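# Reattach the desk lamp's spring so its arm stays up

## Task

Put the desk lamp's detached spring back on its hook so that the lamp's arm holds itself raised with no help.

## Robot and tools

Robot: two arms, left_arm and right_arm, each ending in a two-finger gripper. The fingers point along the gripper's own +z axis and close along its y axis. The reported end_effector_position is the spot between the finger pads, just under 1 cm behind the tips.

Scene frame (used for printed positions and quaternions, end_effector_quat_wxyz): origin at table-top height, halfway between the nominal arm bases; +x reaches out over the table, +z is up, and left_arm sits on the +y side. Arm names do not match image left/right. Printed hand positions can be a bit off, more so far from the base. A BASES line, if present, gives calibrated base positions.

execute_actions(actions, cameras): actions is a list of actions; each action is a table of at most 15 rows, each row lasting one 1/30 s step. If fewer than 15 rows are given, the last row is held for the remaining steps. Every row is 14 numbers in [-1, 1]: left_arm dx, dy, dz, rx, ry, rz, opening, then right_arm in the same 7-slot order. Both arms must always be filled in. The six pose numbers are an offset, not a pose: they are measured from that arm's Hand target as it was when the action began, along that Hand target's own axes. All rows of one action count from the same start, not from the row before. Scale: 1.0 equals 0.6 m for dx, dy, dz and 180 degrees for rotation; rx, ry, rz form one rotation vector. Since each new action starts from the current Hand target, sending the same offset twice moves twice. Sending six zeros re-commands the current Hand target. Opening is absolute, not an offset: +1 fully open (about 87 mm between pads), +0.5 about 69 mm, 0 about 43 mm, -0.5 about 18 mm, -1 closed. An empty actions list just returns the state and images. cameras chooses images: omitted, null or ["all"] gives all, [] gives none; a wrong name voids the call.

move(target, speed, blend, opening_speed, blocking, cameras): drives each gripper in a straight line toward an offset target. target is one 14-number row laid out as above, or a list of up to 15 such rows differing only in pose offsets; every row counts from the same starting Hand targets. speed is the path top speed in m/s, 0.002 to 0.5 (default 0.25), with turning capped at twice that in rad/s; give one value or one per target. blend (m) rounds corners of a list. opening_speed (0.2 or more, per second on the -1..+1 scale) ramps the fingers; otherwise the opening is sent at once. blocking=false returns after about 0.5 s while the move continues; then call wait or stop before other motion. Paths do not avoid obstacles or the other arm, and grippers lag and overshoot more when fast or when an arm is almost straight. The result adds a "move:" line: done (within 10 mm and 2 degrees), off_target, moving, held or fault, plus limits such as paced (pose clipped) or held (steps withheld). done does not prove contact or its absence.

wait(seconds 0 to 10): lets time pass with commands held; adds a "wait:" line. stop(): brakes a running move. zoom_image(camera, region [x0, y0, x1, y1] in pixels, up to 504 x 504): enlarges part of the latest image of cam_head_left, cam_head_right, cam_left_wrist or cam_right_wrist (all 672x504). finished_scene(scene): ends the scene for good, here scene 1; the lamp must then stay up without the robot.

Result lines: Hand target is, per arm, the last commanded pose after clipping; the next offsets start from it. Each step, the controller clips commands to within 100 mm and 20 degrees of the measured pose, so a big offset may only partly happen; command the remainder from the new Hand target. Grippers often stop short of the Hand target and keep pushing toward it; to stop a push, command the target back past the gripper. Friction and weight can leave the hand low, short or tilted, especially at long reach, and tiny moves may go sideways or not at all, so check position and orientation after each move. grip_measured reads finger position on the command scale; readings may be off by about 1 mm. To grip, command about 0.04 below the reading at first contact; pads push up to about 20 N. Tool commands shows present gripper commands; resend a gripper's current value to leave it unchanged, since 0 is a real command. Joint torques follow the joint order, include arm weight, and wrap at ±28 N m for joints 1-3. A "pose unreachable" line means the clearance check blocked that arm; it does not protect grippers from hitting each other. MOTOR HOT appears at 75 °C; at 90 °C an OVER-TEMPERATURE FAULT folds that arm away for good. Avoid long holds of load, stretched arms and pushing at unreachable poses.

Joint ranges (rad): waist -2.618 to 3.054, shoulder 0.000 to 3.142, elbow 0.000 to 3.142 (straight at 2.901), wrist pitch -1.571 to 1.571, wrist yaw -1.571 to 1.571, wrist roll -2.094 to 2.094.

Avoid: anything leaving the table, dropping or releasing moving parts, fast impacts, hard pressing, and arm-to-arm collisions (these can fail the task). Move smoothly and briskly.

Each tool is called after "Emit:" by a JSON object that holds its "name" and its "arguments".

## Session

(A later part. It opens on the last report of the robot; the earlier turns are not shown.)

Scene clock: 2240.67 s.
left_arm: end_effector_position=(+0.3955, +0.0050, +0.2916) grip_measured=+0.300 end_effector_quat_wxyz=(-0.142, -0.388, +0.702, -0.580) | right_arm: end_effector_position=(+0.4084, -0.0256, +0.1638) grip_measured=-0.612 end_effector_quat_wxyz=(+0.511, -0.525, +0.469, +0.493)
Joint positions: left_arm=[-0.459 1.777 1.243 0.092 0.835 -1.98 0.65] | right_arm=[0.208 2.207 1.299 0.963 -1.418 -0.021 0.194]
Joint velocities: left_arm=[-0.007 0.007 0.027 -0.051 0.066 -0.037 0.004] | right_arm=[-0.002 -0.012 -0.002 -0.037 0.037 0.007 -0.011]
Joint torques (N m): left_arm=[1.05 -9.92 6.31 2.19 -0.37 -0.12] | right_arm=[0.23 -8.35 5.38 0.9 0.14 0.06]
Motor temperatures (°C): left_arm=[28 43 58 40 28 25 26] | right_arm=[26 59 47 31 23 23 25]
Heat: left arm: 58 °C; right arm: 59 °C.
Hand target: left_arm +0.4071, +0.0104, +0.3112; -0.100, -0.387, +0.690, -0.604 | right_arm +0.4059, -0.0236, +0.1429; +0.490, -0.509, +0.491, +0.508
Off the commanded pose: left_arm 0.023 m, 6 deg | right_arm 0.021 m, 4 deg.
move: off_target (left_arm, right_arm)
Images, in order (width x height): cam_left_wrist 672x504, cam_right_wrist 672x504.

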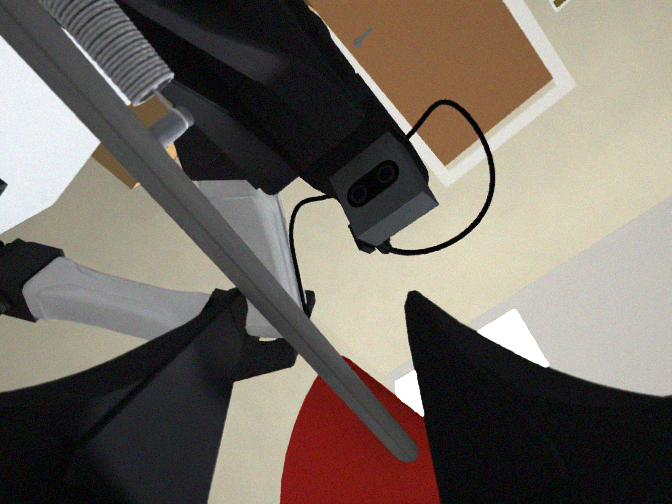

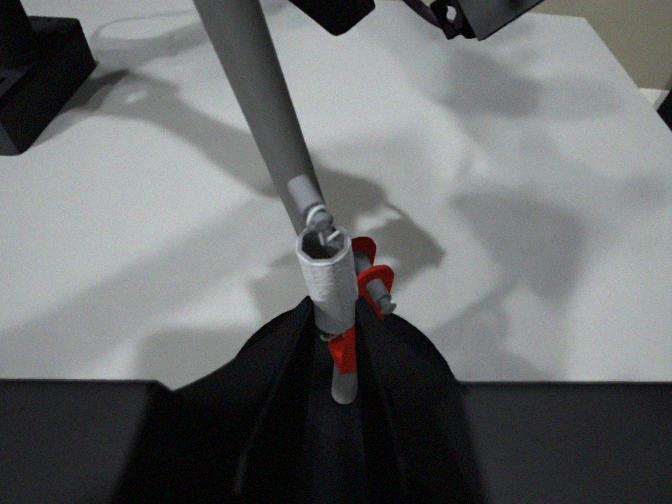

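Emit:
{"name": "move", "arguments": {"target": [0,0,0,0,0,0,0.3, 0,-0.0133,0,0,0,-0.06,-0.9], "speed": 0.03, "opening_speed": 0.3, "cameras": ["cam_right_wrist","cam_left_wrist"]}}

Emit:
{"name": "zoom_image", "arguments": {"camera": "cam_right_wrist", "region": [230, 160, 450, 420]}}

Emit:
{"name": "zoom_image", "arguments": {"camera": "cam_left_wrist", "region": [60, 0, 230, 160]}}

Scene clock: 2282.77 s.
left_arm: end_effector_position=(+0.3955, +0.0050, +0.2916) grip_measured=+0.300 end_effector_quat_wxyz=(-0.142, -0.388, +0.702, -0.580) | right_arm: end_effector_position=(+0.4139, -0.0252, +0.1647) grip_measured=-0.612 end_effector_quat_wxyz=(+0.550, -0.565, +0.419, +0.450)
Joint positions: left_arm=[-0.459 1.777 1.243 0.092 0.835 -1.98 0.65] | right_arm=[0.208 2.21 1.299 0.974 -1.427 -0.184 0.194]
Joint velocities: left_arm=[-0.002 -0.022 0.007 0.022 -0.037 -0.007 -0.001] | right_arm=[0.007 0.012 -0.007 -0.037 0.037 -0.051 0.002]
Joint torques (N m): left_arm=[1.03 -9.92 6.32 2.19 -0.37 -0.13] | right_arm=[0.21 -8.32 5.22 0.87 0.24 -0.17]
Motor temperatures (°C): left_arm=[28 46 55 40 28 25 26] | right_arm=[26 54 44 30 23 23 26]
Heat: left arm: 55 °C; right arm: 54 °C.
Hand target: left_arm +0.4071, +0.0104, +0.3112; -0.100, -0.387, +0.690, -0.604 | right_arm +0.4139, -0.0233, +0.1430; +0.536, -0.554, +0.441, +0.460
Off the commanded pose: left_arm 0.023 m, 6 deg | right_arm 0.022 m, 3 deg.
move: off_target (left_arm, right_arm)
Images, in order (width x height): cam_left_wrist 672x504, cam_right_wrist 672x504.

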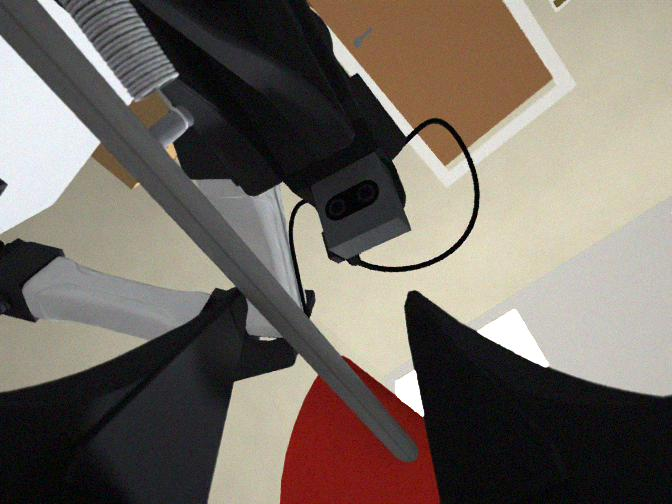

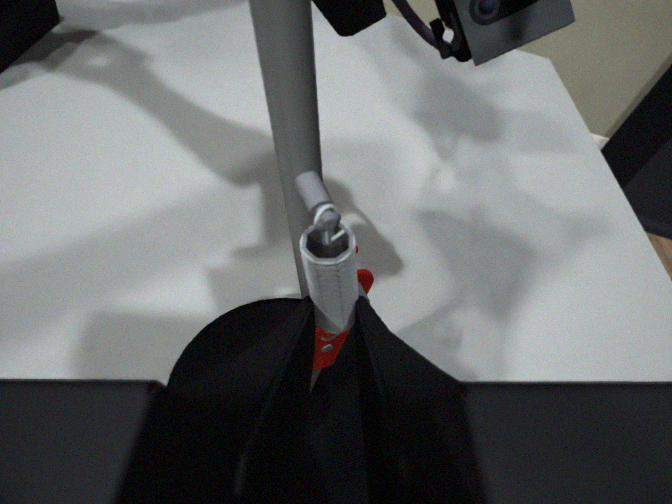

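Scaled by 1.938 from the camera's 672x504 image, which has a finer 960x720 frame.

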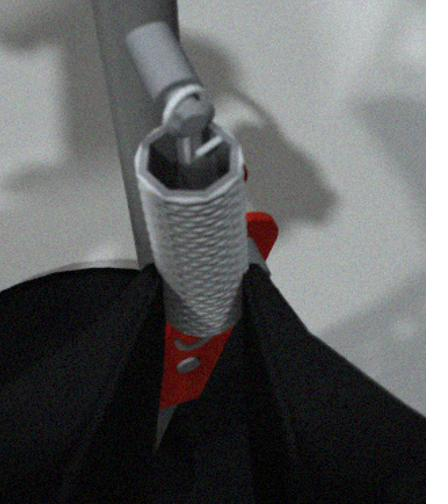

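Scaled by 2.965 from the camera's 672x504 image, which has a finer 960x720 frame.

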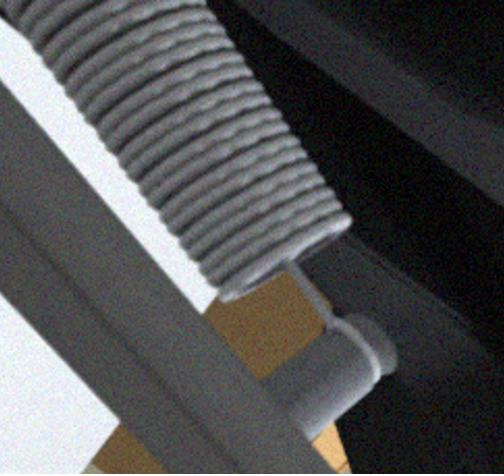

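Emit:
{"name": "move", "arguments": {"target": [0,0,0,0,0,0,0.3, 0.013,-0.0143,-0.004,0,0,-0.072,-0.95], "speed": 0.03, "opening_speed": 0.3, "cameras": ["cam_right_wrist","cam_left_wrist"]}}

Emit:
{"name": "zoom_image", "arguments": {"camera": "cam_right_wrist", "region": [230, 160, 450, 420]}}

Emit:
{"name": "zoom_image", "arguments": {"camera": "cam_left_wrist", "region": [60, 0, 230, 160]}}

Scene clock: 2301.83 s.
left_arm: end_effector_position=(+0.3955, +0.0050, +0.2916) grip_measured=+0.300 end_effector_quat_wxyz=(-0.142, -0.388, +0.702, -0.580) | right_arm: end_effector_position=(+0.4209, -0.0244, +0.1632) grip_measured=-0.612 end_effector_quat_wxyz=(+0.597, -0.615, +0.341, +0.385)
Joint positions: left_arm=[-0.459 1.777 1.243 0.092 0.835 -1.98 0.65] | right_arm=[0.208 2.231 1.299 1.021 -1.446 -0.403 0.194]
Joint velocities: left_arm=[-0.022 -0.002 -0.007 0.007 0.022 0.022 -0.006] | right_arm=[-0.032 -0.002 -0.012 -0.007 0.022 0.037 0.002]
Joint torques (N m): left_arm=[1.03 -9.91 6.32 2.18 -0.37 -0.12] | right_arm=[-0.32 -8.03 4.59 0.73 0.4 -0.09]
Motor temperatures (°C): left_arm=[27 47 55 40 28 25 26] | right_arm=[26 53 44 30 23 23 26]
Heat: left arm: 55 °C; right arm: 53 °C.
Hand target: left_arm +0.4071, +0.0104, +0.3112; -0.100, -0.387, +0.690, -0.604 | right_arm +0.4238, -0.0253, +0.1371; +0.585, -0.600, +0.376, +0.396
Off the commanded pose: left_arm 0.023 m, 6 deg | right_arm 0.026 m, 5 deg.
move: off_target (left_arm, right_arm)
Images, in order (width x height): cam_left_wrist 672x504, cam_right_wrist 672x504.

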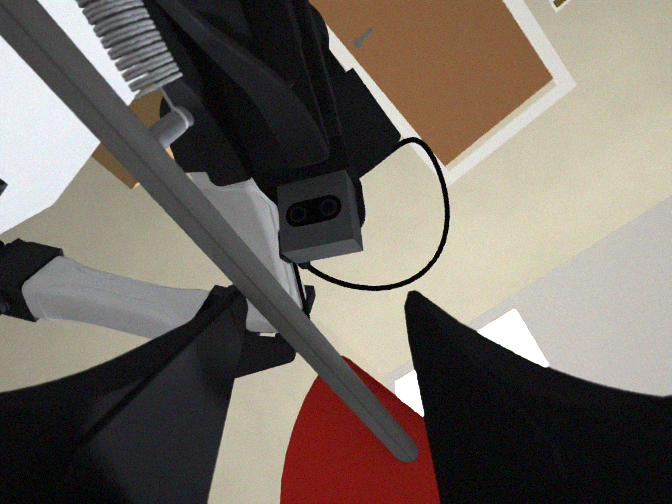

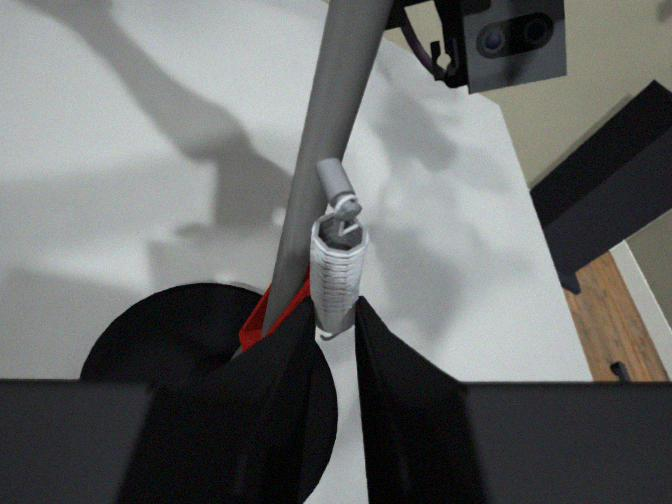

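Scaled by 1.938 from the camera's 672x504 image, which has a finer 960x720 frame.

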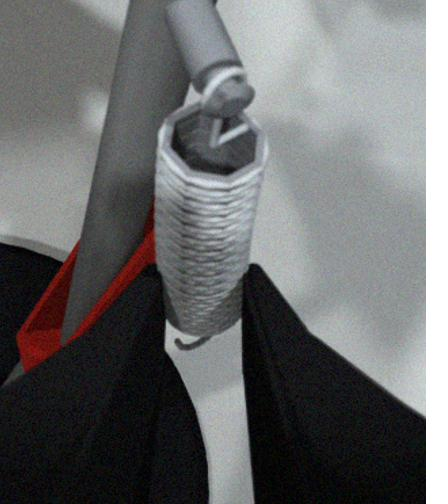

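Scaled by 2.965 from the camera's 672x504 image, which has a finer 960x720 frame.

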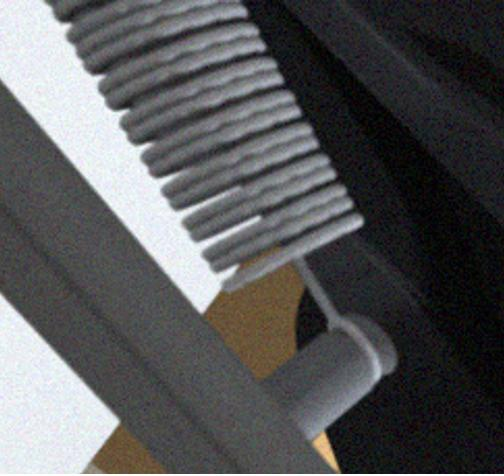

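Emit:
{"name": "execute_actions", "arguments": {"actions": []}}

Emit:
{"name": "zoom_image", "arguments": {"camera": "cam_head_left", "region": [280, 205, 350, 275]}}

Emit:
{"name": "zoom_image", "arguments": {"camera": "cam_head_right", "region": [285, 205, 355, 275]}}

Scene clock: 2316.50 s.
left_arm: end_effector_position=(+0.3955, +0.0050, +0.2916) grip_measured=+0.300 end_effector_quat_wxyz=(-0.142, -0.388, +0.702, -0.580) | right_arm: end_effector_position=(+0.4210, -0.0244, +0.1631) grip_measured=-0.612 end_effector_quat_wxyz=(+0.598, -0.615, +0.340, +0.385)
Joint positions: left_arm=[-0.459 1.777 1.243 0.092 0.835 -1.98 0.65] | right_arm=[0.208 2.231 1.299 1.022 -1.446 -0.404 0.194]
Joint velocities: left_arm=[-0.007 -0.007 -0.012 -0.022 -0.037 0.022 -0.001] | right_arm=[-0.022 -0.002 -0.007 -0.037 0.066 0.007 -0.002]
Joint torques (N m): left_arm=[1.05 -9.92 6.31 2.18 -0.38 -0.13] | right_arm=[-0.32 -7.99 4.59 0.74 0.4 -0.11]
Motor temperatures (°C): left_arm=[27 47 54 40 28 25 26] | right_arm=[26 53 43 29 23 23 26]
Heat: left arm: 54 °C; right arm: 53 °C.
Hand target: left_arm +0.4071, +0.0104, +0.3112; -0.100, -0.387, +0.690, -0.604 | right_arm +0.4239, -0.0253, +0.1370; +0.585, -0.600, +0.376, +0.396
Tool commands: left_gripper/opening=+0.3 right_gripper/opening=-0.95
Off the commanded pose: left_arm 0.023 m, 6 deg | right_arm 0.026 m, 5 deg.

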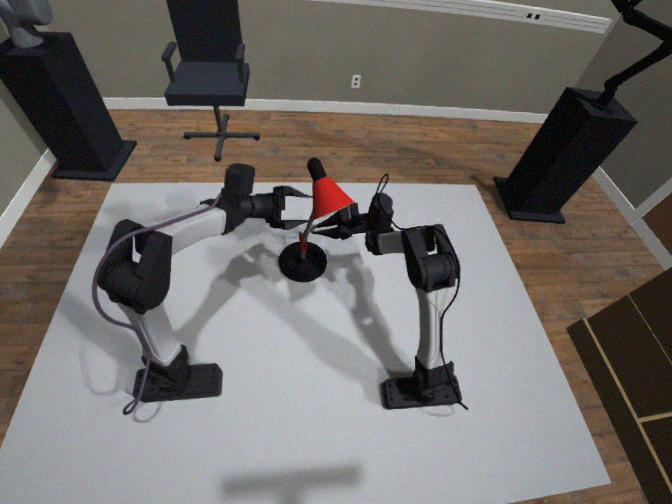

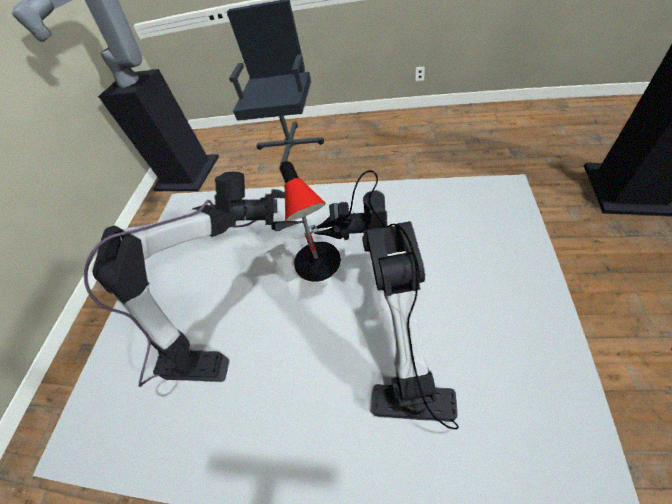

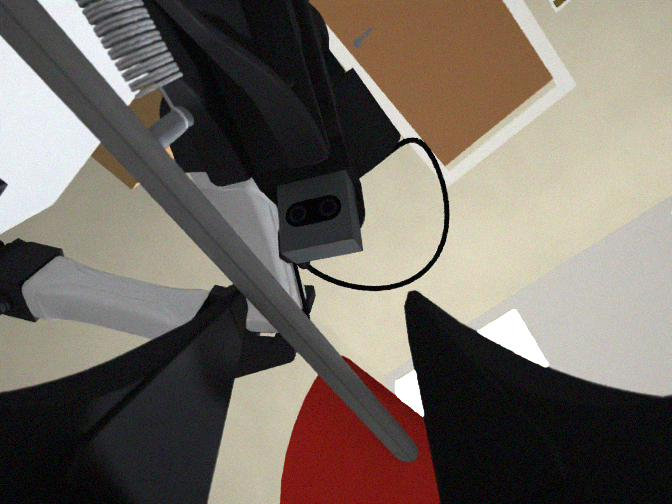

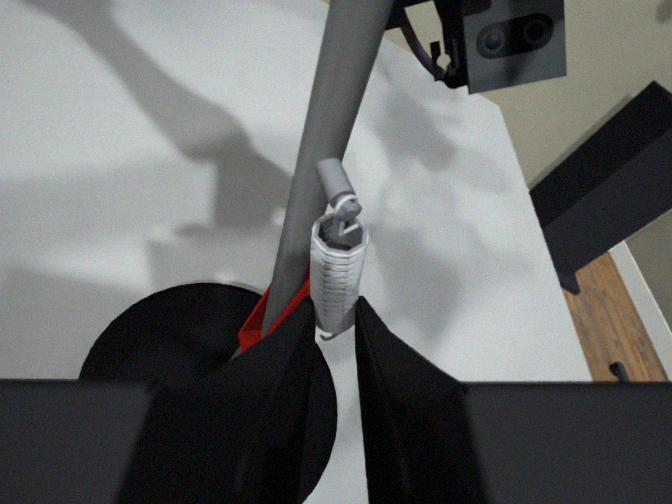

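Scaled by 7.200 from the camera's 672x504 image, which has a finer 960x720 frame.

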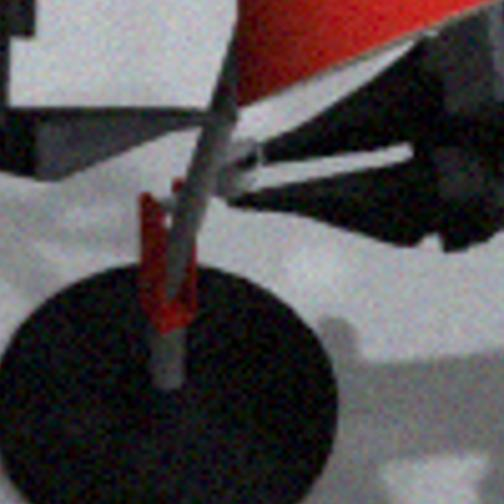

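Scaled by 7.200 from the camera's 672x504 image, which has a finer 960x720 frame.

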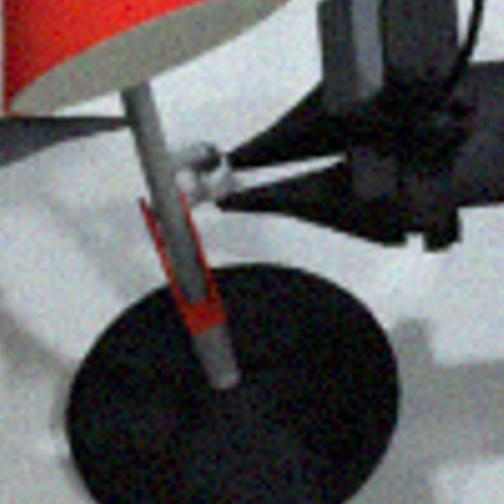

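Emit:
{"name": "move", "arguments": {"target": [0,0,0,0,0,0,0.3, 0.0012,-0.0027,-0.0102,0,0,0,-0.95], "speed": 0.03, "cameras": ["cam_right_wrist","cam_left_wrist"]}}

Emit:
{"name": "zoom_image", "arguments": {"camera": "cam_right_wrist", "region": [230, 160, 450, 420]}}

Emit:
{"name": "zoom_image", "arguments": {"camera": "cam_left_wrist", "region": [60, 0, 230, 160]}}

Scene clock: 2362.93 s.
left_arm: end_effector_position=(+0.3955, +0.0050, +0.2916) grip_measured=+0.300 end_effector_quat_wxyz=(-0.142, -0.388, +0.702, -0.580) | right_arm: end_effector_position=(+0.4200, -0.0243, +0.1624) grip_measured=-0.612 end_effector_quat_wxyz=(+0.598, -0.618, +0.335, +0.385)
Joint positions: left_arm=[-0.459 1.777 1.243 0.092 0.835 -1.98 0.65] | right_arm=[0.208 2.236 1.299 1.035 -1.454 -0.404 0.194]
Joint velocities: left_arm=[-0.017 -0.012 0.037 -0.007 -0.037 0.081 -0.006] | right_arm=[-0.002 -0.017 -0.012 0.037 0.022 0.022 0.005]
Joint torques (N m): left_arm=[1.05 -9.91 6.31 2.19 -0.37 -0.13] | right_arm=[-1.54 -7.95 5.01 0.74 0.35 0.02]
Motor temperatures (°C): left_arm=[27 49 53 41 28 25 26] | right_arm=[26 53 42 29 23 23 27]
Heat: left arm: 53 °C; right arm: 53 °C.
Hand target: left_arm +0.4071, +0.0104, +0.3112; -0.100, -0.387, +0.690, -0.604 | right_arm +0.4259, -0.0313, +0.1371; +0.585, -0.600, +0.376, +0.396
Off the commanded pose: left_arm 0.023 m, 6 deg | right_arm 0.027 m, 5 deg.
move: off_target (left_arm, right_arm)
Images, in order (width x height): cam_left_wrist 672x504, cam_right_wrist 672x504.

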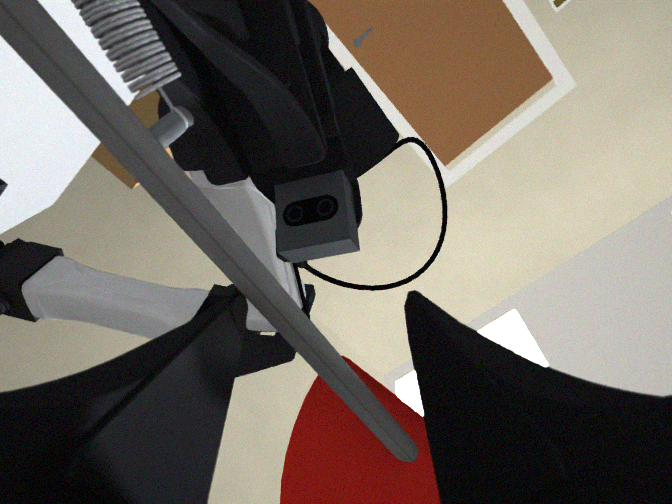

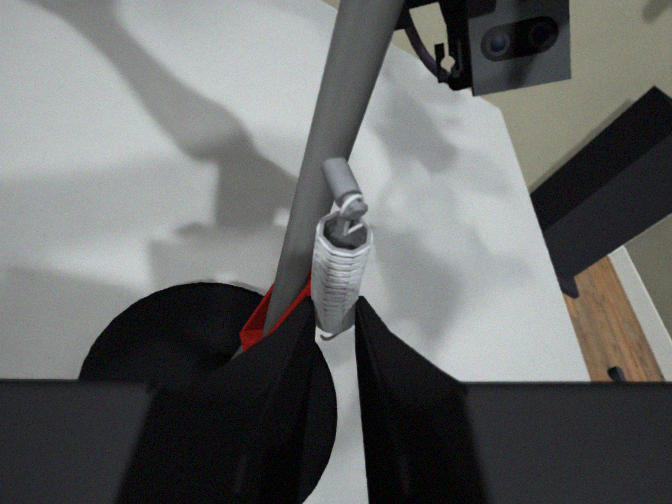

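Scaled by 1.938 from the camera's 672x504 image, which has a finer 960x720 frame.

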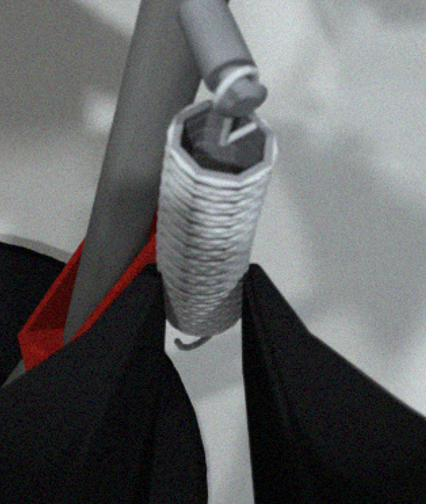

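Scaled by 2.965 from the camera's 672x504 image, which has a finer 960x720 frame.

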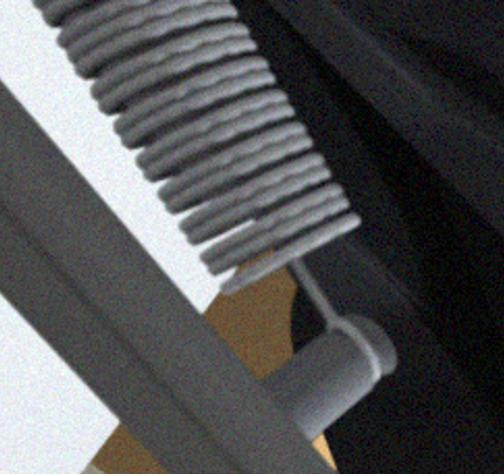

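Emit:
{"name": "move", "arguments": {"target": [0,0,0,0,0,0,0.3, 0.0066,-0.015,-0.0073,0,0,0,-0.95], "speed": 0.03, "cameras": ["cam_right_wrist","cam_left_wrist"]}}

Emit:
{"name": "zoom_image", "arguments": {"camera": "cam_right_wrist", "region": [230, 160, 450, 420]}}

Emit:
{"name": "zoom_image", "arguments": {"camera": "cam_left_wrist", "region": [60, 0, 230, 160]}}

Scene clock: 2369.00 s.
left_arm: end_effector_position=(+0.3955, +0.0050, +0.2916) grip_measured=+0.300 end_effector_quat_wxyz=(-0.142, -0.388, +0.702, -0.580) | right_arm: end_effector_position=(+0.4241, -0.0274, +0.1596) grip_measured=-0.612 end_effector_quat_wxyz=(+0.595, -0.621, +0.330, +0.389)
Joint positions: left_arm=[-0.459 1.777 1.243 0.092 0.835 -1.98 0.65] | right_arm=[0.199 2.263 1.329 1.049 -1.478 -0.389 0.194]
Joint velocities: left_arm=[0.012 -0.002 0.012 -0.037 0.022 -0.007 -0.022] | right_arm=[-0.012 0.007 -0.017 -0.022 -0.007 -0.022 0.008]
Joint torques (N m): left_arm=[1.06 -9.92 6.31 2.19 -0.38 -0.12] | right_arm=[-1.84 -7.69 6.78 0.65 0.51 0.09]
Motor temperatures (°C): left_arm=[27 49 53 41 28 25 26] | right_arm=[26 52 42 29 23 23 27]
Heat: left arm: 53 °C; right arm: 52 °C.
Hand target: left_arm +0.4071, +0.0104, +0.3112; -0.101, -0.387, +0.690, -0.604 | right_arm +0.4360, -0.0352, +0.1371; +0.585, -0.599, +0.376, +0.397
Off the commanded pose: left_arm 0.023 m, 6 deg | right_arm 0.027 m, 6 deg.
move: off_target (left_arm, right_arm)
Images, in order (width x height): cam_left_wrist 672x504, cam_right_wrist 672x504.

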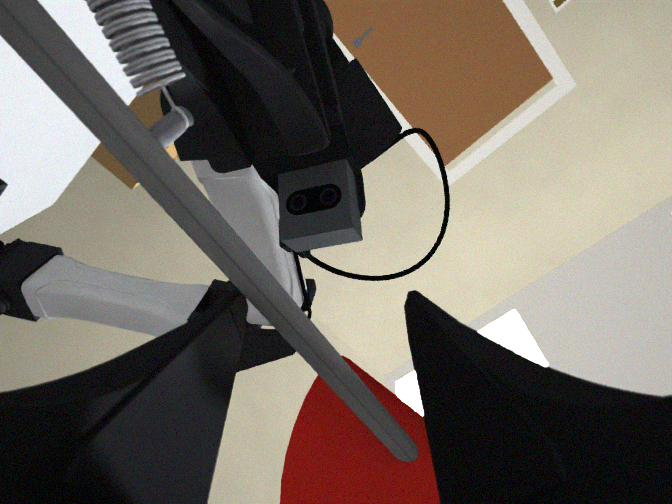

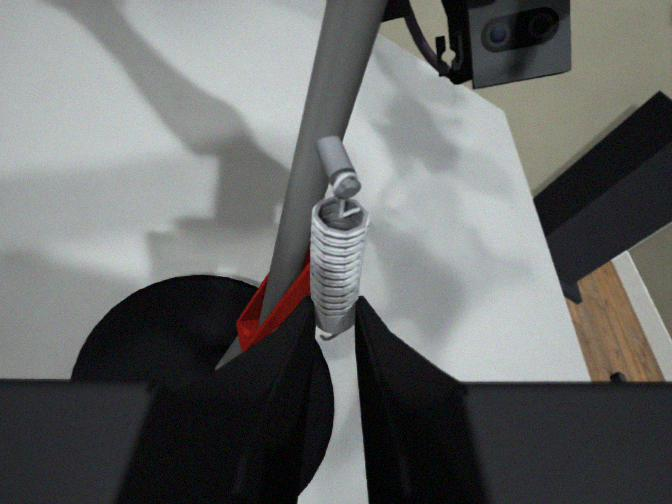

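Scaled by 1.938 from the camera's 672x504 image, which has a finer 960x720 frame.

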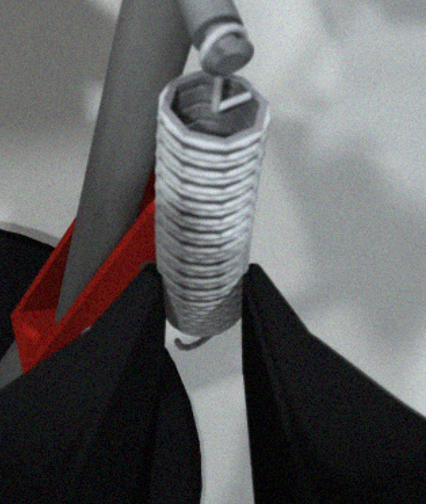

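Scaled by 2.965 from the camera's 672x504 image, which has a finer 960x720 frame.

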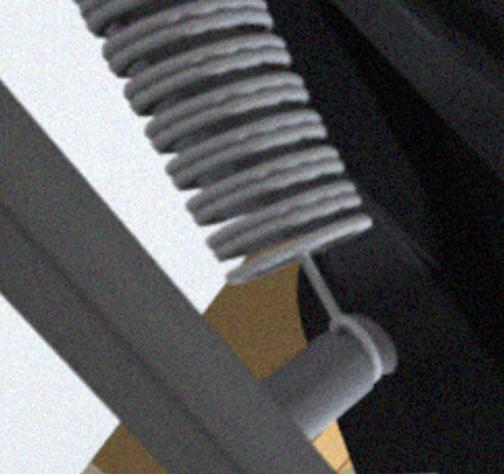

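Emit:
{"name": "execute_actions", "arguments": {"actions": []}}

Emit:
{"name": "zoom_image", "arguments": {"camera": "cam_right_wrist", "region": [230, 160, 450, 420]}}

Emit:
{"name": "zoom_image", "arguments": {"camera": "cam_left_wrist", "region": [60, 0, 230, 160]}}

Scene clock: 2394.00 s.
left_arm: end_effector_position=(+0.3955, +0.0050, +0.2916) grip_measured=+0.300 end_effector_quat_wxyz=(-0.142, -0.388, +0.702, -0.580) | right_arm: end_effector_position=(+0.4240, -0.0274, +0.1596) grip_measured=-0.612 end_effector_quat_wxyz=(+0.595, -0.621, +0.330, +0.389)
Joint positions: left_arm=[-0.459 1.777 1.243 0.092 0.835 -1.98 0.65] | right_arm=[0.199 2.263 1.329 1.049 -1.479 -0.388 0.194]
Joint velocities: left_arm=[-0.002 0.002 -0.012 -0.037 0.051 -0.022 -0.001] | right_arm=[-0.002 0.032 -0.017 -0.037 0.007 -0.022 0.005]
Joint torques (N m): left_arm=[1.03 -9.92 6.31 2.19 -0.37 -0.12] | right_arm=[-1.84 -7.69 6.78 0.65 0.5 0.11]
Motor temperatures (°C): left_arm=[27 49 53 41 28 25 26] | right_arm=[27 49 43 29 23 24 27]
Heat: left arm: 53 °C; right arm: 49 °C.
Hand target: left_arm +0.4071, +0.0104, +0.3112; -0.101, -0.387, +0.690, -0.604 | right_arm +0.4360, -0.0352, +0.1371; +0.585, -0.600, +0.376, +0.397
Tool commands: left_gripper/opening=+0.3 right_gripper/opening=-0.95
Off the commanded pose: left_arm 0.023 m, 6 deg | right_arm 0.027 m, 6 deg.

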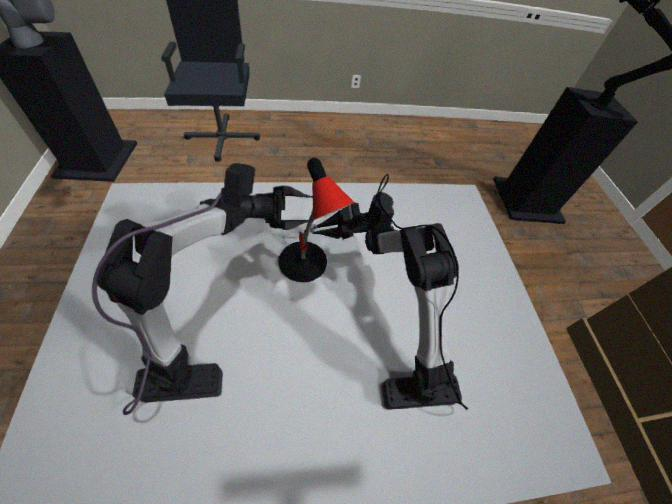

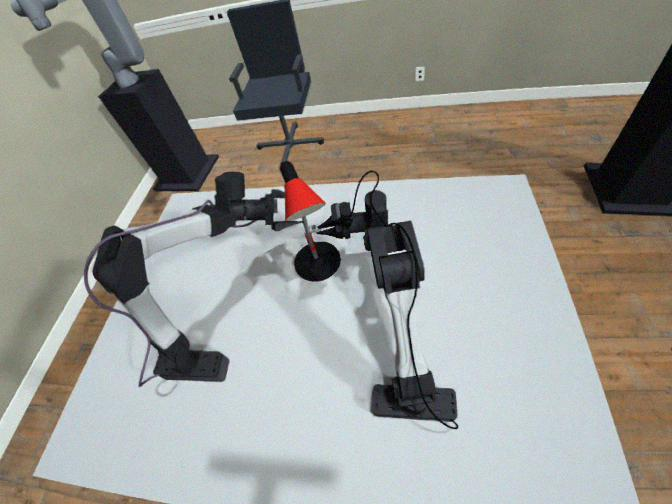

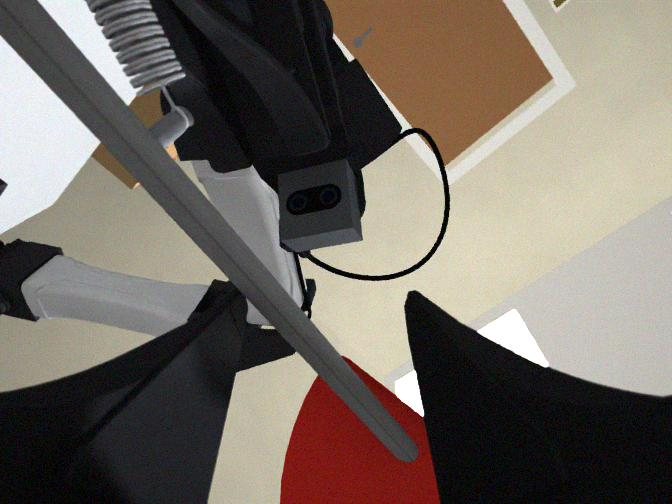

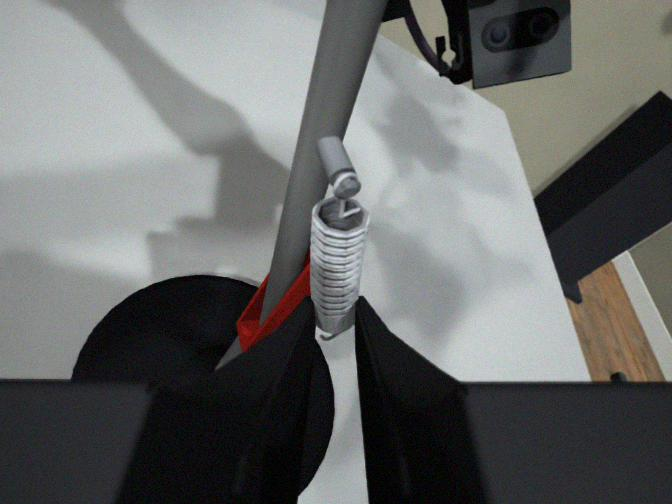

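Scaled by 1.938 from the camera's 672x504 image, which has a finer 960x720 frame.

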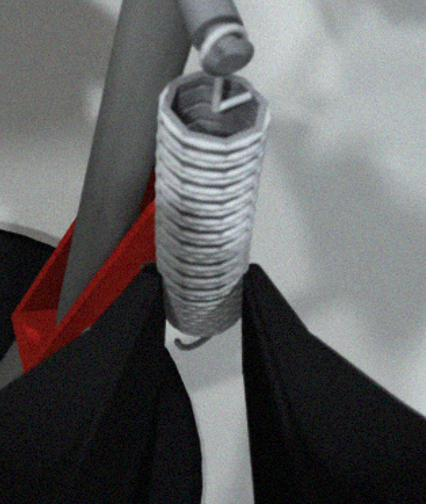

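Scaled by 2.965 from the camera's 672x504 image, which has a finer 960x720 frame.

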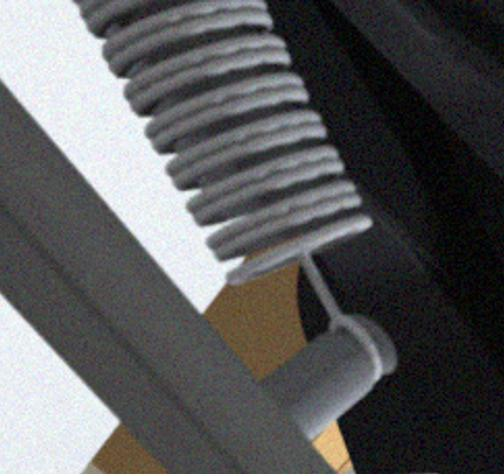

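Emit:
{"name": "move", "arguments": {"target": [0,0,0,0,0,0,0.3,-0.0022,-0.0074,0.0015,0,0,0,-0.95], "speed": 0.02, "cameras": ["cam_right_wrist"]}}

Scene clock: 2412.47 s.
left_arm: end_effector_position=(+0.3955, +0.0050, +0.2916) grip_measured=+0.300 end_effector_quat_wxyz=(-0.142, -0.388, +0.702, -0.580) | right_arm: end_effector_position=(+0.4260, -0.0268, +0.1612) grip_measured=-0.612 end_effector_quat_wxyz=(+0.594, -0.621, +0.329, +0.391)
Joint positions: left_arm=[-0.459 1.777 1.243 0.092 0.835 -1.98 0.65] | right_arm=[0.199 2.272 1.347 1.059 -1.484 -0.367 0.194]
Joint velocities: left_arm=[0.002 -0.007 0.007 -0.007 -0.022 -0.037 -0.001] | right_arm=[-0.002 -0.002 -0.002 0.037 -0.022 0.051 -0.014]
Joint torques (N m): left_arm=[1.05 -9.91 6.31 2.18 -0.37 -0.12] | right_arm=[-1.77 -7.91 7.1 0.62 0.56 0.1]
Motor temperatures (°C): left_arm=[27 50 53 41 28 25 26] | right_arm=[27 49 44 29 23 24 27]
Heat: left arm: 53 °C; right arm: 49 °C.
Hand target: left_arm +0.4071, +0.0104, +0.3112; -0.101, -0.387, +0.690, -0.604 | right_arm +0.4395, -0.0341, +0.1402; +0.585, -0.599, +0.376, +0.397
Off the commanded pose: left_arm 0.023 m, 6 deg | right_arm 0.026 m, 6 deg.
move: off_target (left_arm, right_arm)
Images, in order (width x height): cam_right_wrist 672x504.

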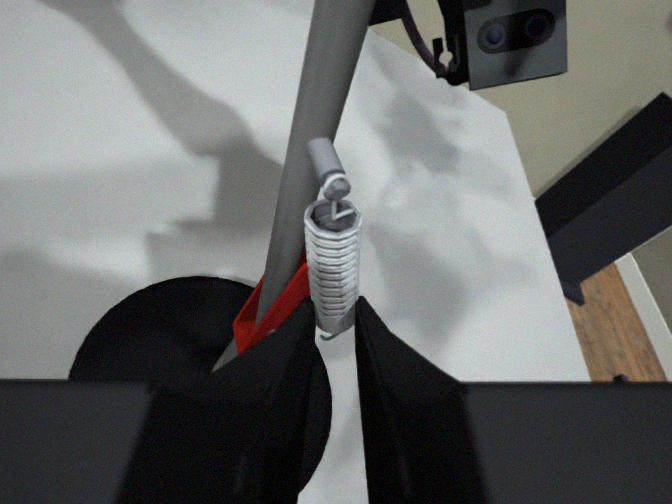

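Emit:
{"name": "zoom_image", "arguments": {"camera": "cam_right_wrist", "region": [220, 230, 400, 370]}}

Scaled by 2.800 from the camera's 672x504 image, which has a finer 960x720 frame.

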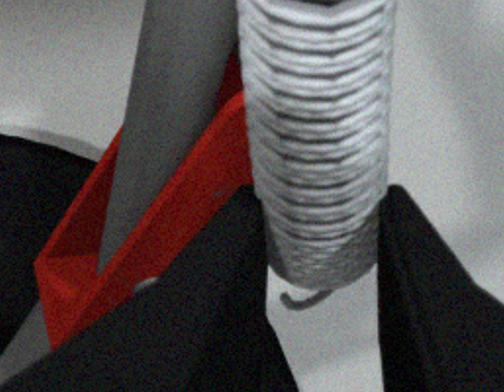

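Emit:
{"name": "move", "arguments": {"target": [0,0,0,0,0,0,0.3,-0.0099,-0.0044,0,0,0,0,-0.95], "speed": 0.02, "cameras": ["cam_right_wrist"]}}

Emit:
{"name": "zoom_image", "arguments": {"camera": "cam_right_wrist", "region": [220, 160, 420, 370]}}

Scene clock: 2446.93 s.
left_arm: end_effector_position=(+0.3955, +0.0050, +0.2916) grip_measured=+0.300 end_effector_quat_wxyz=(-0.142, -0.388, +0.702, -0.580) | right_arm: end_effector_position=(+0.4262, -0.0266, +0.1629) grip_measured=-0.612 end_effector_quat_wxyz=(+0.592, -0.620, +0.331, +0.394)
Joint positions: left_arm=[-0.459 1.777 1.243 0.092 0.835 -1.98 0.65] | right_arm=[0.199 2.272 1.352 1.064 -1.484 -0.348 0.194]
Joint velocities: left_arm=[-0.007 -0.012 -0.032 0.051 -0.022 -0.066 0.006] | right_arm=[-0.007 -0.002 0.002 0.007 0.022 0.022 0.005]
Joint torques (N m): left_arm=[1.03 -9.92 6.3 2.18 -0.37 -0.12] | right_arm=[-1.8 -8.9 7.17 0.6 0.56 0.09]
Motor temperatures (°C): left_arm=[27 50 52 41 28 25 26] | right_arm=[27 49 43 28 23 24 27]
Heat: left arm: 52 °C; right arm: 49 °C.
Hand target: left_arm +0.4071, +0.0104, +0.3112; -0.101, -0.387, +0.690, -0.604 | right_arm +0.4395, -0.0341, +0.1467; +0.585, -0.599, +0.376, +0.397
Off the commanded pose: left_arm 0.023 m, 6 deg | right_arm 0.022 m, 6 deg.
move: off_target (left_arm, right_arm)
Images, in order (width x height): cam_right_wrist 672x504.

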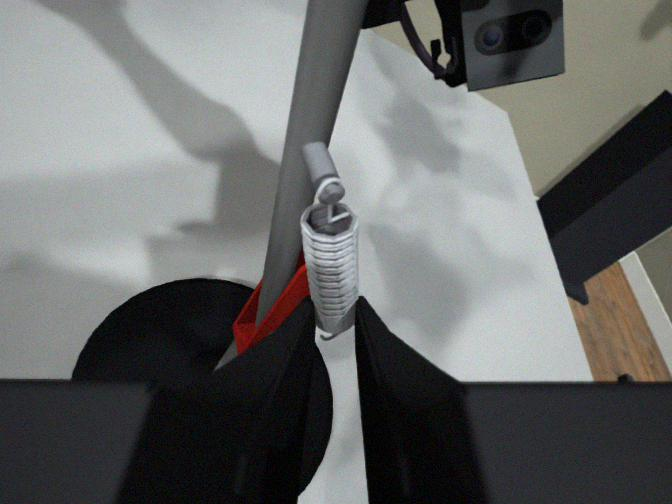

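Scaled by 2.400 from the camera's 672x504 image, which has a finer 960x720 frame.

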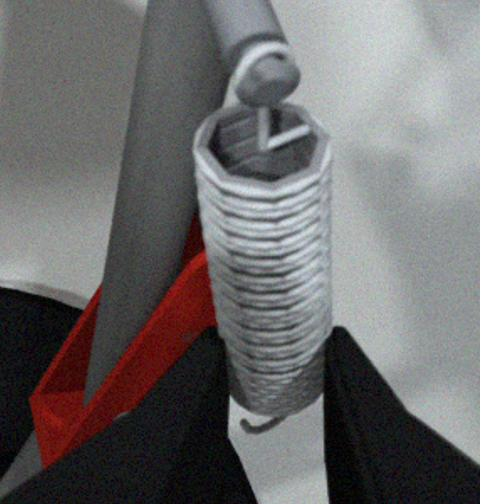

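Emit:
{"name": "move", "arguments": {"target": [0,0,0,0,0,0,0.3,-0.0076,-0.0034,0,0,0,0,-0.95], "speed": 0.02, "cameras": ["cam_right_wrist"]}}

Emit:
{"name": "zoom_image", "arguments": {"camera": "cam_right_wrist", "region": [220, 160, 420, 370]}}

Scene clock: 2450.53 s.
left_arm: end_effector_position=(+0.3955, +0.0050, +0.2916) grip_measured=+0.300 end_effector_quat_wxyz=(-0.142, -0.388, +0.702, -0.580) | right_arm: end_effector_position=(+0.4257, -0.0267, +0.1628) grip_measured=-0.612 end_effector_quat_wxyz=(+0.590, -0.618, +0.335, +0.398)
Joint positions: left_arm=[-0.459 1.777 1.243 0.092 0.835 -1.98 0.65] | right_arm=[0.199 2.272 1.352 1.066 -1.484 -0.335 0.194]
Joint velocities: left_arm=[0.002 -0.002 0.017 -0.022 -0.037 0.007 0.004] | right_arm=[0.017 -0.007 -0.002 0.051 -0.125 -0.007 -0.008]
Joint torques (N m): left_arm=[1.03 -9.92 6.3 2.18 -0.37 -0.12] | right_arm=[-1.81 -9.66 7.64 0.59 0.56 0.11]
Motor temperatures (°C): left_arm=[27 50 52 41 28 25 26] | right_arm=[27 50 43 28 23 24 27]
Heat: left arm: 52 °C; right arm: 50 °C.
Hand target: left_arm +0.4071, +0.0104, +0.3112; -0.101, -0.387, +0.690, -0.604 | right_arm +0.4396, -0.0341, +0.1517; +0.585, -0.599, +0.376, +0.397
Off the commanded pose: left_arm 0.023 m, 6 deg | right_arm 0.019 m, 5 deg.
move: off_target (left_arm, right_arm)
Images, in order (width x height): cam_right_wrist 672x504.

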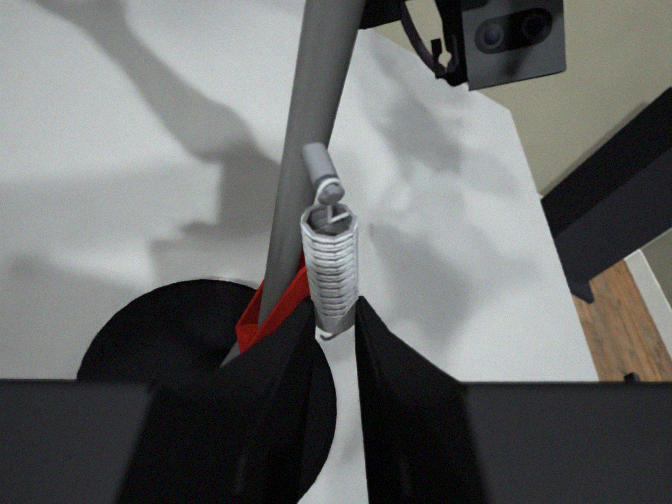

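Scaled by 2.400 from the camera's 672x504 image, which has a finer 960x720 frame.

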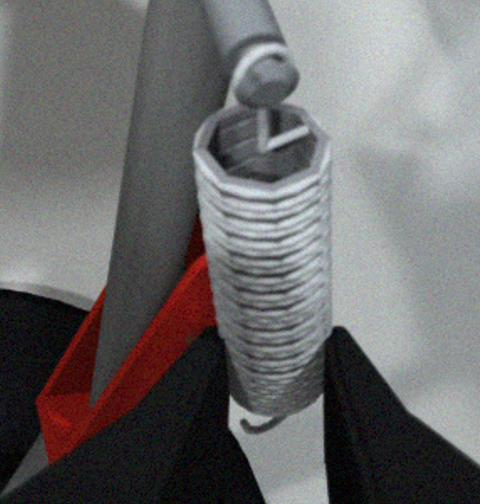

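Emit:
{"name": "move", "arguments": {"target": [0,0,0,0,0,0,0.3,-0.0033,-0.0052,0.0003,0,0,0,-0.95], "speed": 0.02, "cameras": ["cam_right_wrist"]}}

Scene clock: 2455.50 s.
left_arm: end_effector_position=(+0.3955, +0.0050, +0.2916) grip_measured=+0.300 end_effector_quat_wxyz=(-0.142, -0.388, +0.702, -0.580) | right_arm: end_effector_position=(+0.4273, -0.0263, +0.1667) grip_measured=-0.612 end_effector_quat_wxyz=(+0.590, -0.618, +0.334, +0.398)
Joint positions: left_arm=[-0.459 1.777 1.243 0.092 0.835 -1.98 0.65] | right_arm=[0.199 2.272 1.365 1.068 -1.486 -0.322 0.194]
Joint velocities: left_arm=[0.007 0.002 -0.002 0.022 -0.007 -0.051 -0.004] | right_arm=[0.007 -0.012 0.007 -0.007 -0.037 -0.066 -0.002]
Joint torques (N m): left_arm=[1.03 -9.92 6.31 2.19 -0.37 -0.12] | right_arm=[-1.83 -9.55 7.72 0.56 0.58 0.07]
Motor temperatures (°C): left_arm=[27 51 52 41 28 25 26] | right_arm=[27 50 44 28 23 24 27]
Heat: left arm: 52 °C; right arm: 50 °C.
Hand target: left_arm +0.4071, +0.0104, +0.3112; -0.101, -0.387, +0.690, -0.604 | right_arm +0.4417, -0.0338, +0.1548; +0.585, -0.599, +0.376, +0.397
Off the commanded pose: left_arm 0.023 m, 6 deg | right_arm 0.020 m, 5 deg.
move: off_target (left_arm, right_arm)
Images, in order (width x height): cam_right_wrist 672x504.

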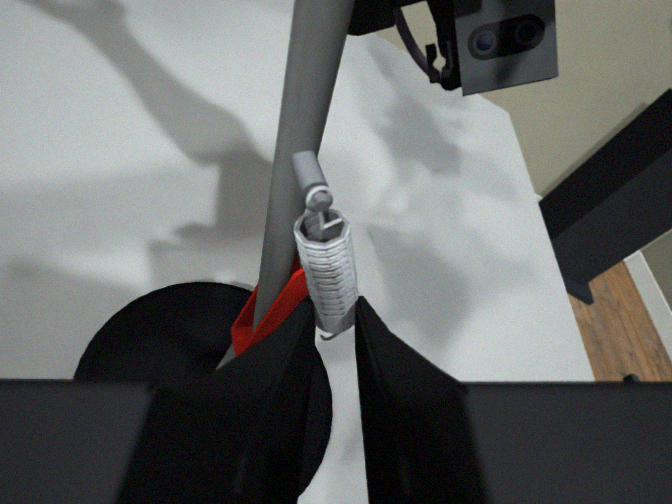

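Emit:
{"name": "zoom_image", "arguments": {"camera": "cam_right_wrist", "region": [220, 170, 400, 370]}}

Emit:
{"name": "zoom_image", "arguments": {"camera": "cam_right_wrist", "region": [290, 290, 370, 350]}}

Scaled by 2.520 from the camera's 672x504 image, which has a finer 960x720 frame.

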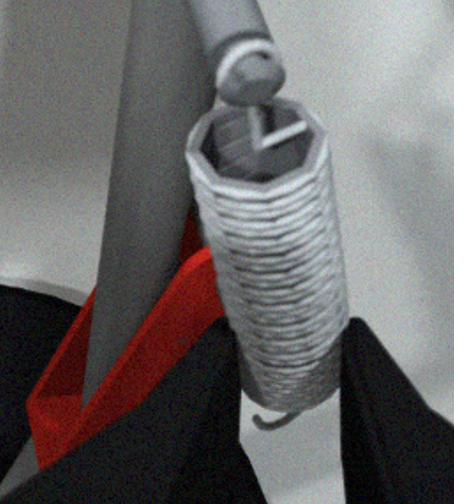

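Scaled by 6.300 from the camera's 672x504 image, which has a finer 960x720 frame.

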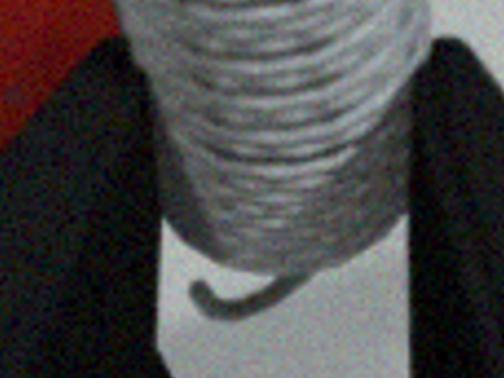

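Emit:
{"name": "move", "arguments": {"target": [0,0,0,0,0,0,0.3,-0.0025,0.0056,0.0191,0,0,0,-0.95], "speed": 0.02, "cameras": ["cam_right_wrist"]}}

Emit:
{"name": "zoom_image", "arguments": {"camera": "cam_right_wrist", "region": [220, 170, 400, 370]}}

Scene clock: 2487.97 s.
left_arm: end_effector_position=(+0.3955, +0.0050, +0.2916) grip_measured=+0.300 end_effector_quat_wxyz=(-0.142, -0.388, +0.702, -0.580) | right_arm: end_effector_position=(+0.4274, -0.0233, +0.1668) grip_measured=-0.612 end_effector_quat_wxyz=(+0.590, -0.615, +0.338, +0.400)
Joint positions: left_arm=[-0.459 1.777 1.243 0.092 0.835 -1.98 0.65] | right_arm=[0.205 2.272 1.365 1.068 -1.474 -0.313 0.194]
Joint velocities: left_arm=[-0.007 -0.007 -0.017 -0.022 0.007 -0.051 0.001] | right_arm=[-0.012 -0.012 0.002 -0.022 0.007 0.022 0.005]
Joint torques (N m): left_arm=[1.05 -9.92 6.31 2.18 -0.38 -0.12] | right_arm=[-0.2 -10.1 6.69 0.54 0.72 -0.11]
Motor temperatures (°C): left_arm=[27 51 52 41 28 25 26] | right_arm=[27 50 43 28 24 24 27]
Heat: left arm: 52 °C; right arm: 50 °C.
Hand target: left_arm +0.4071, +0.0104, +0.3112; -0.101, -0.387, +0.690, -0.604 | right_arm +0.4376, -0.0227, +0.1548; +0.585, -0.599, +0.376, +0.397
Off the commanded pose: left_arm 0.023 m, 6 deg | right_arm 0.016 m, 5 deg.
move: off_target (left_arm, right_arm)
Images, in order (width x height): cam_right_wrist 672x504.

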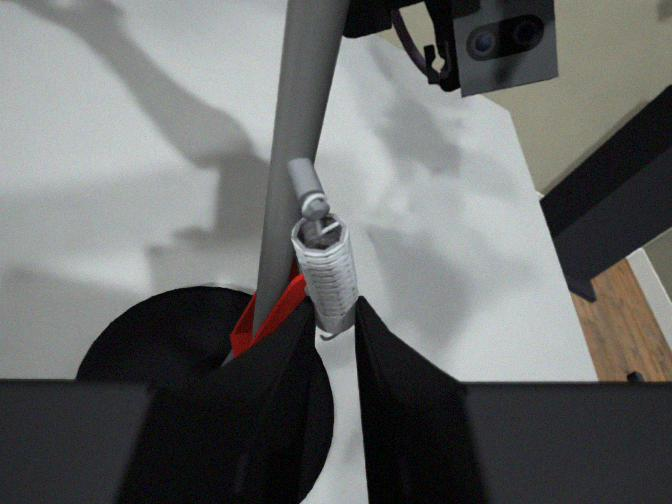

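Scaled by 2.520 from the camera's 672x504 image, which has a finer 960x720 frame.

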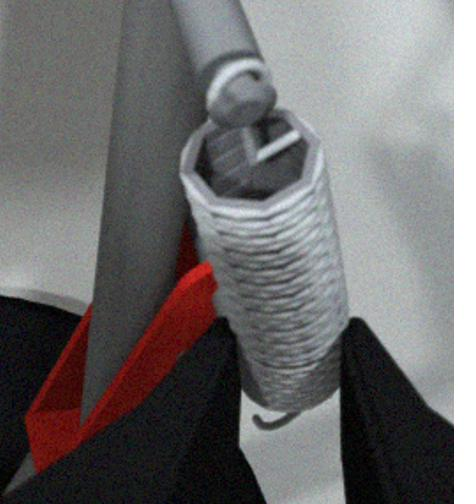

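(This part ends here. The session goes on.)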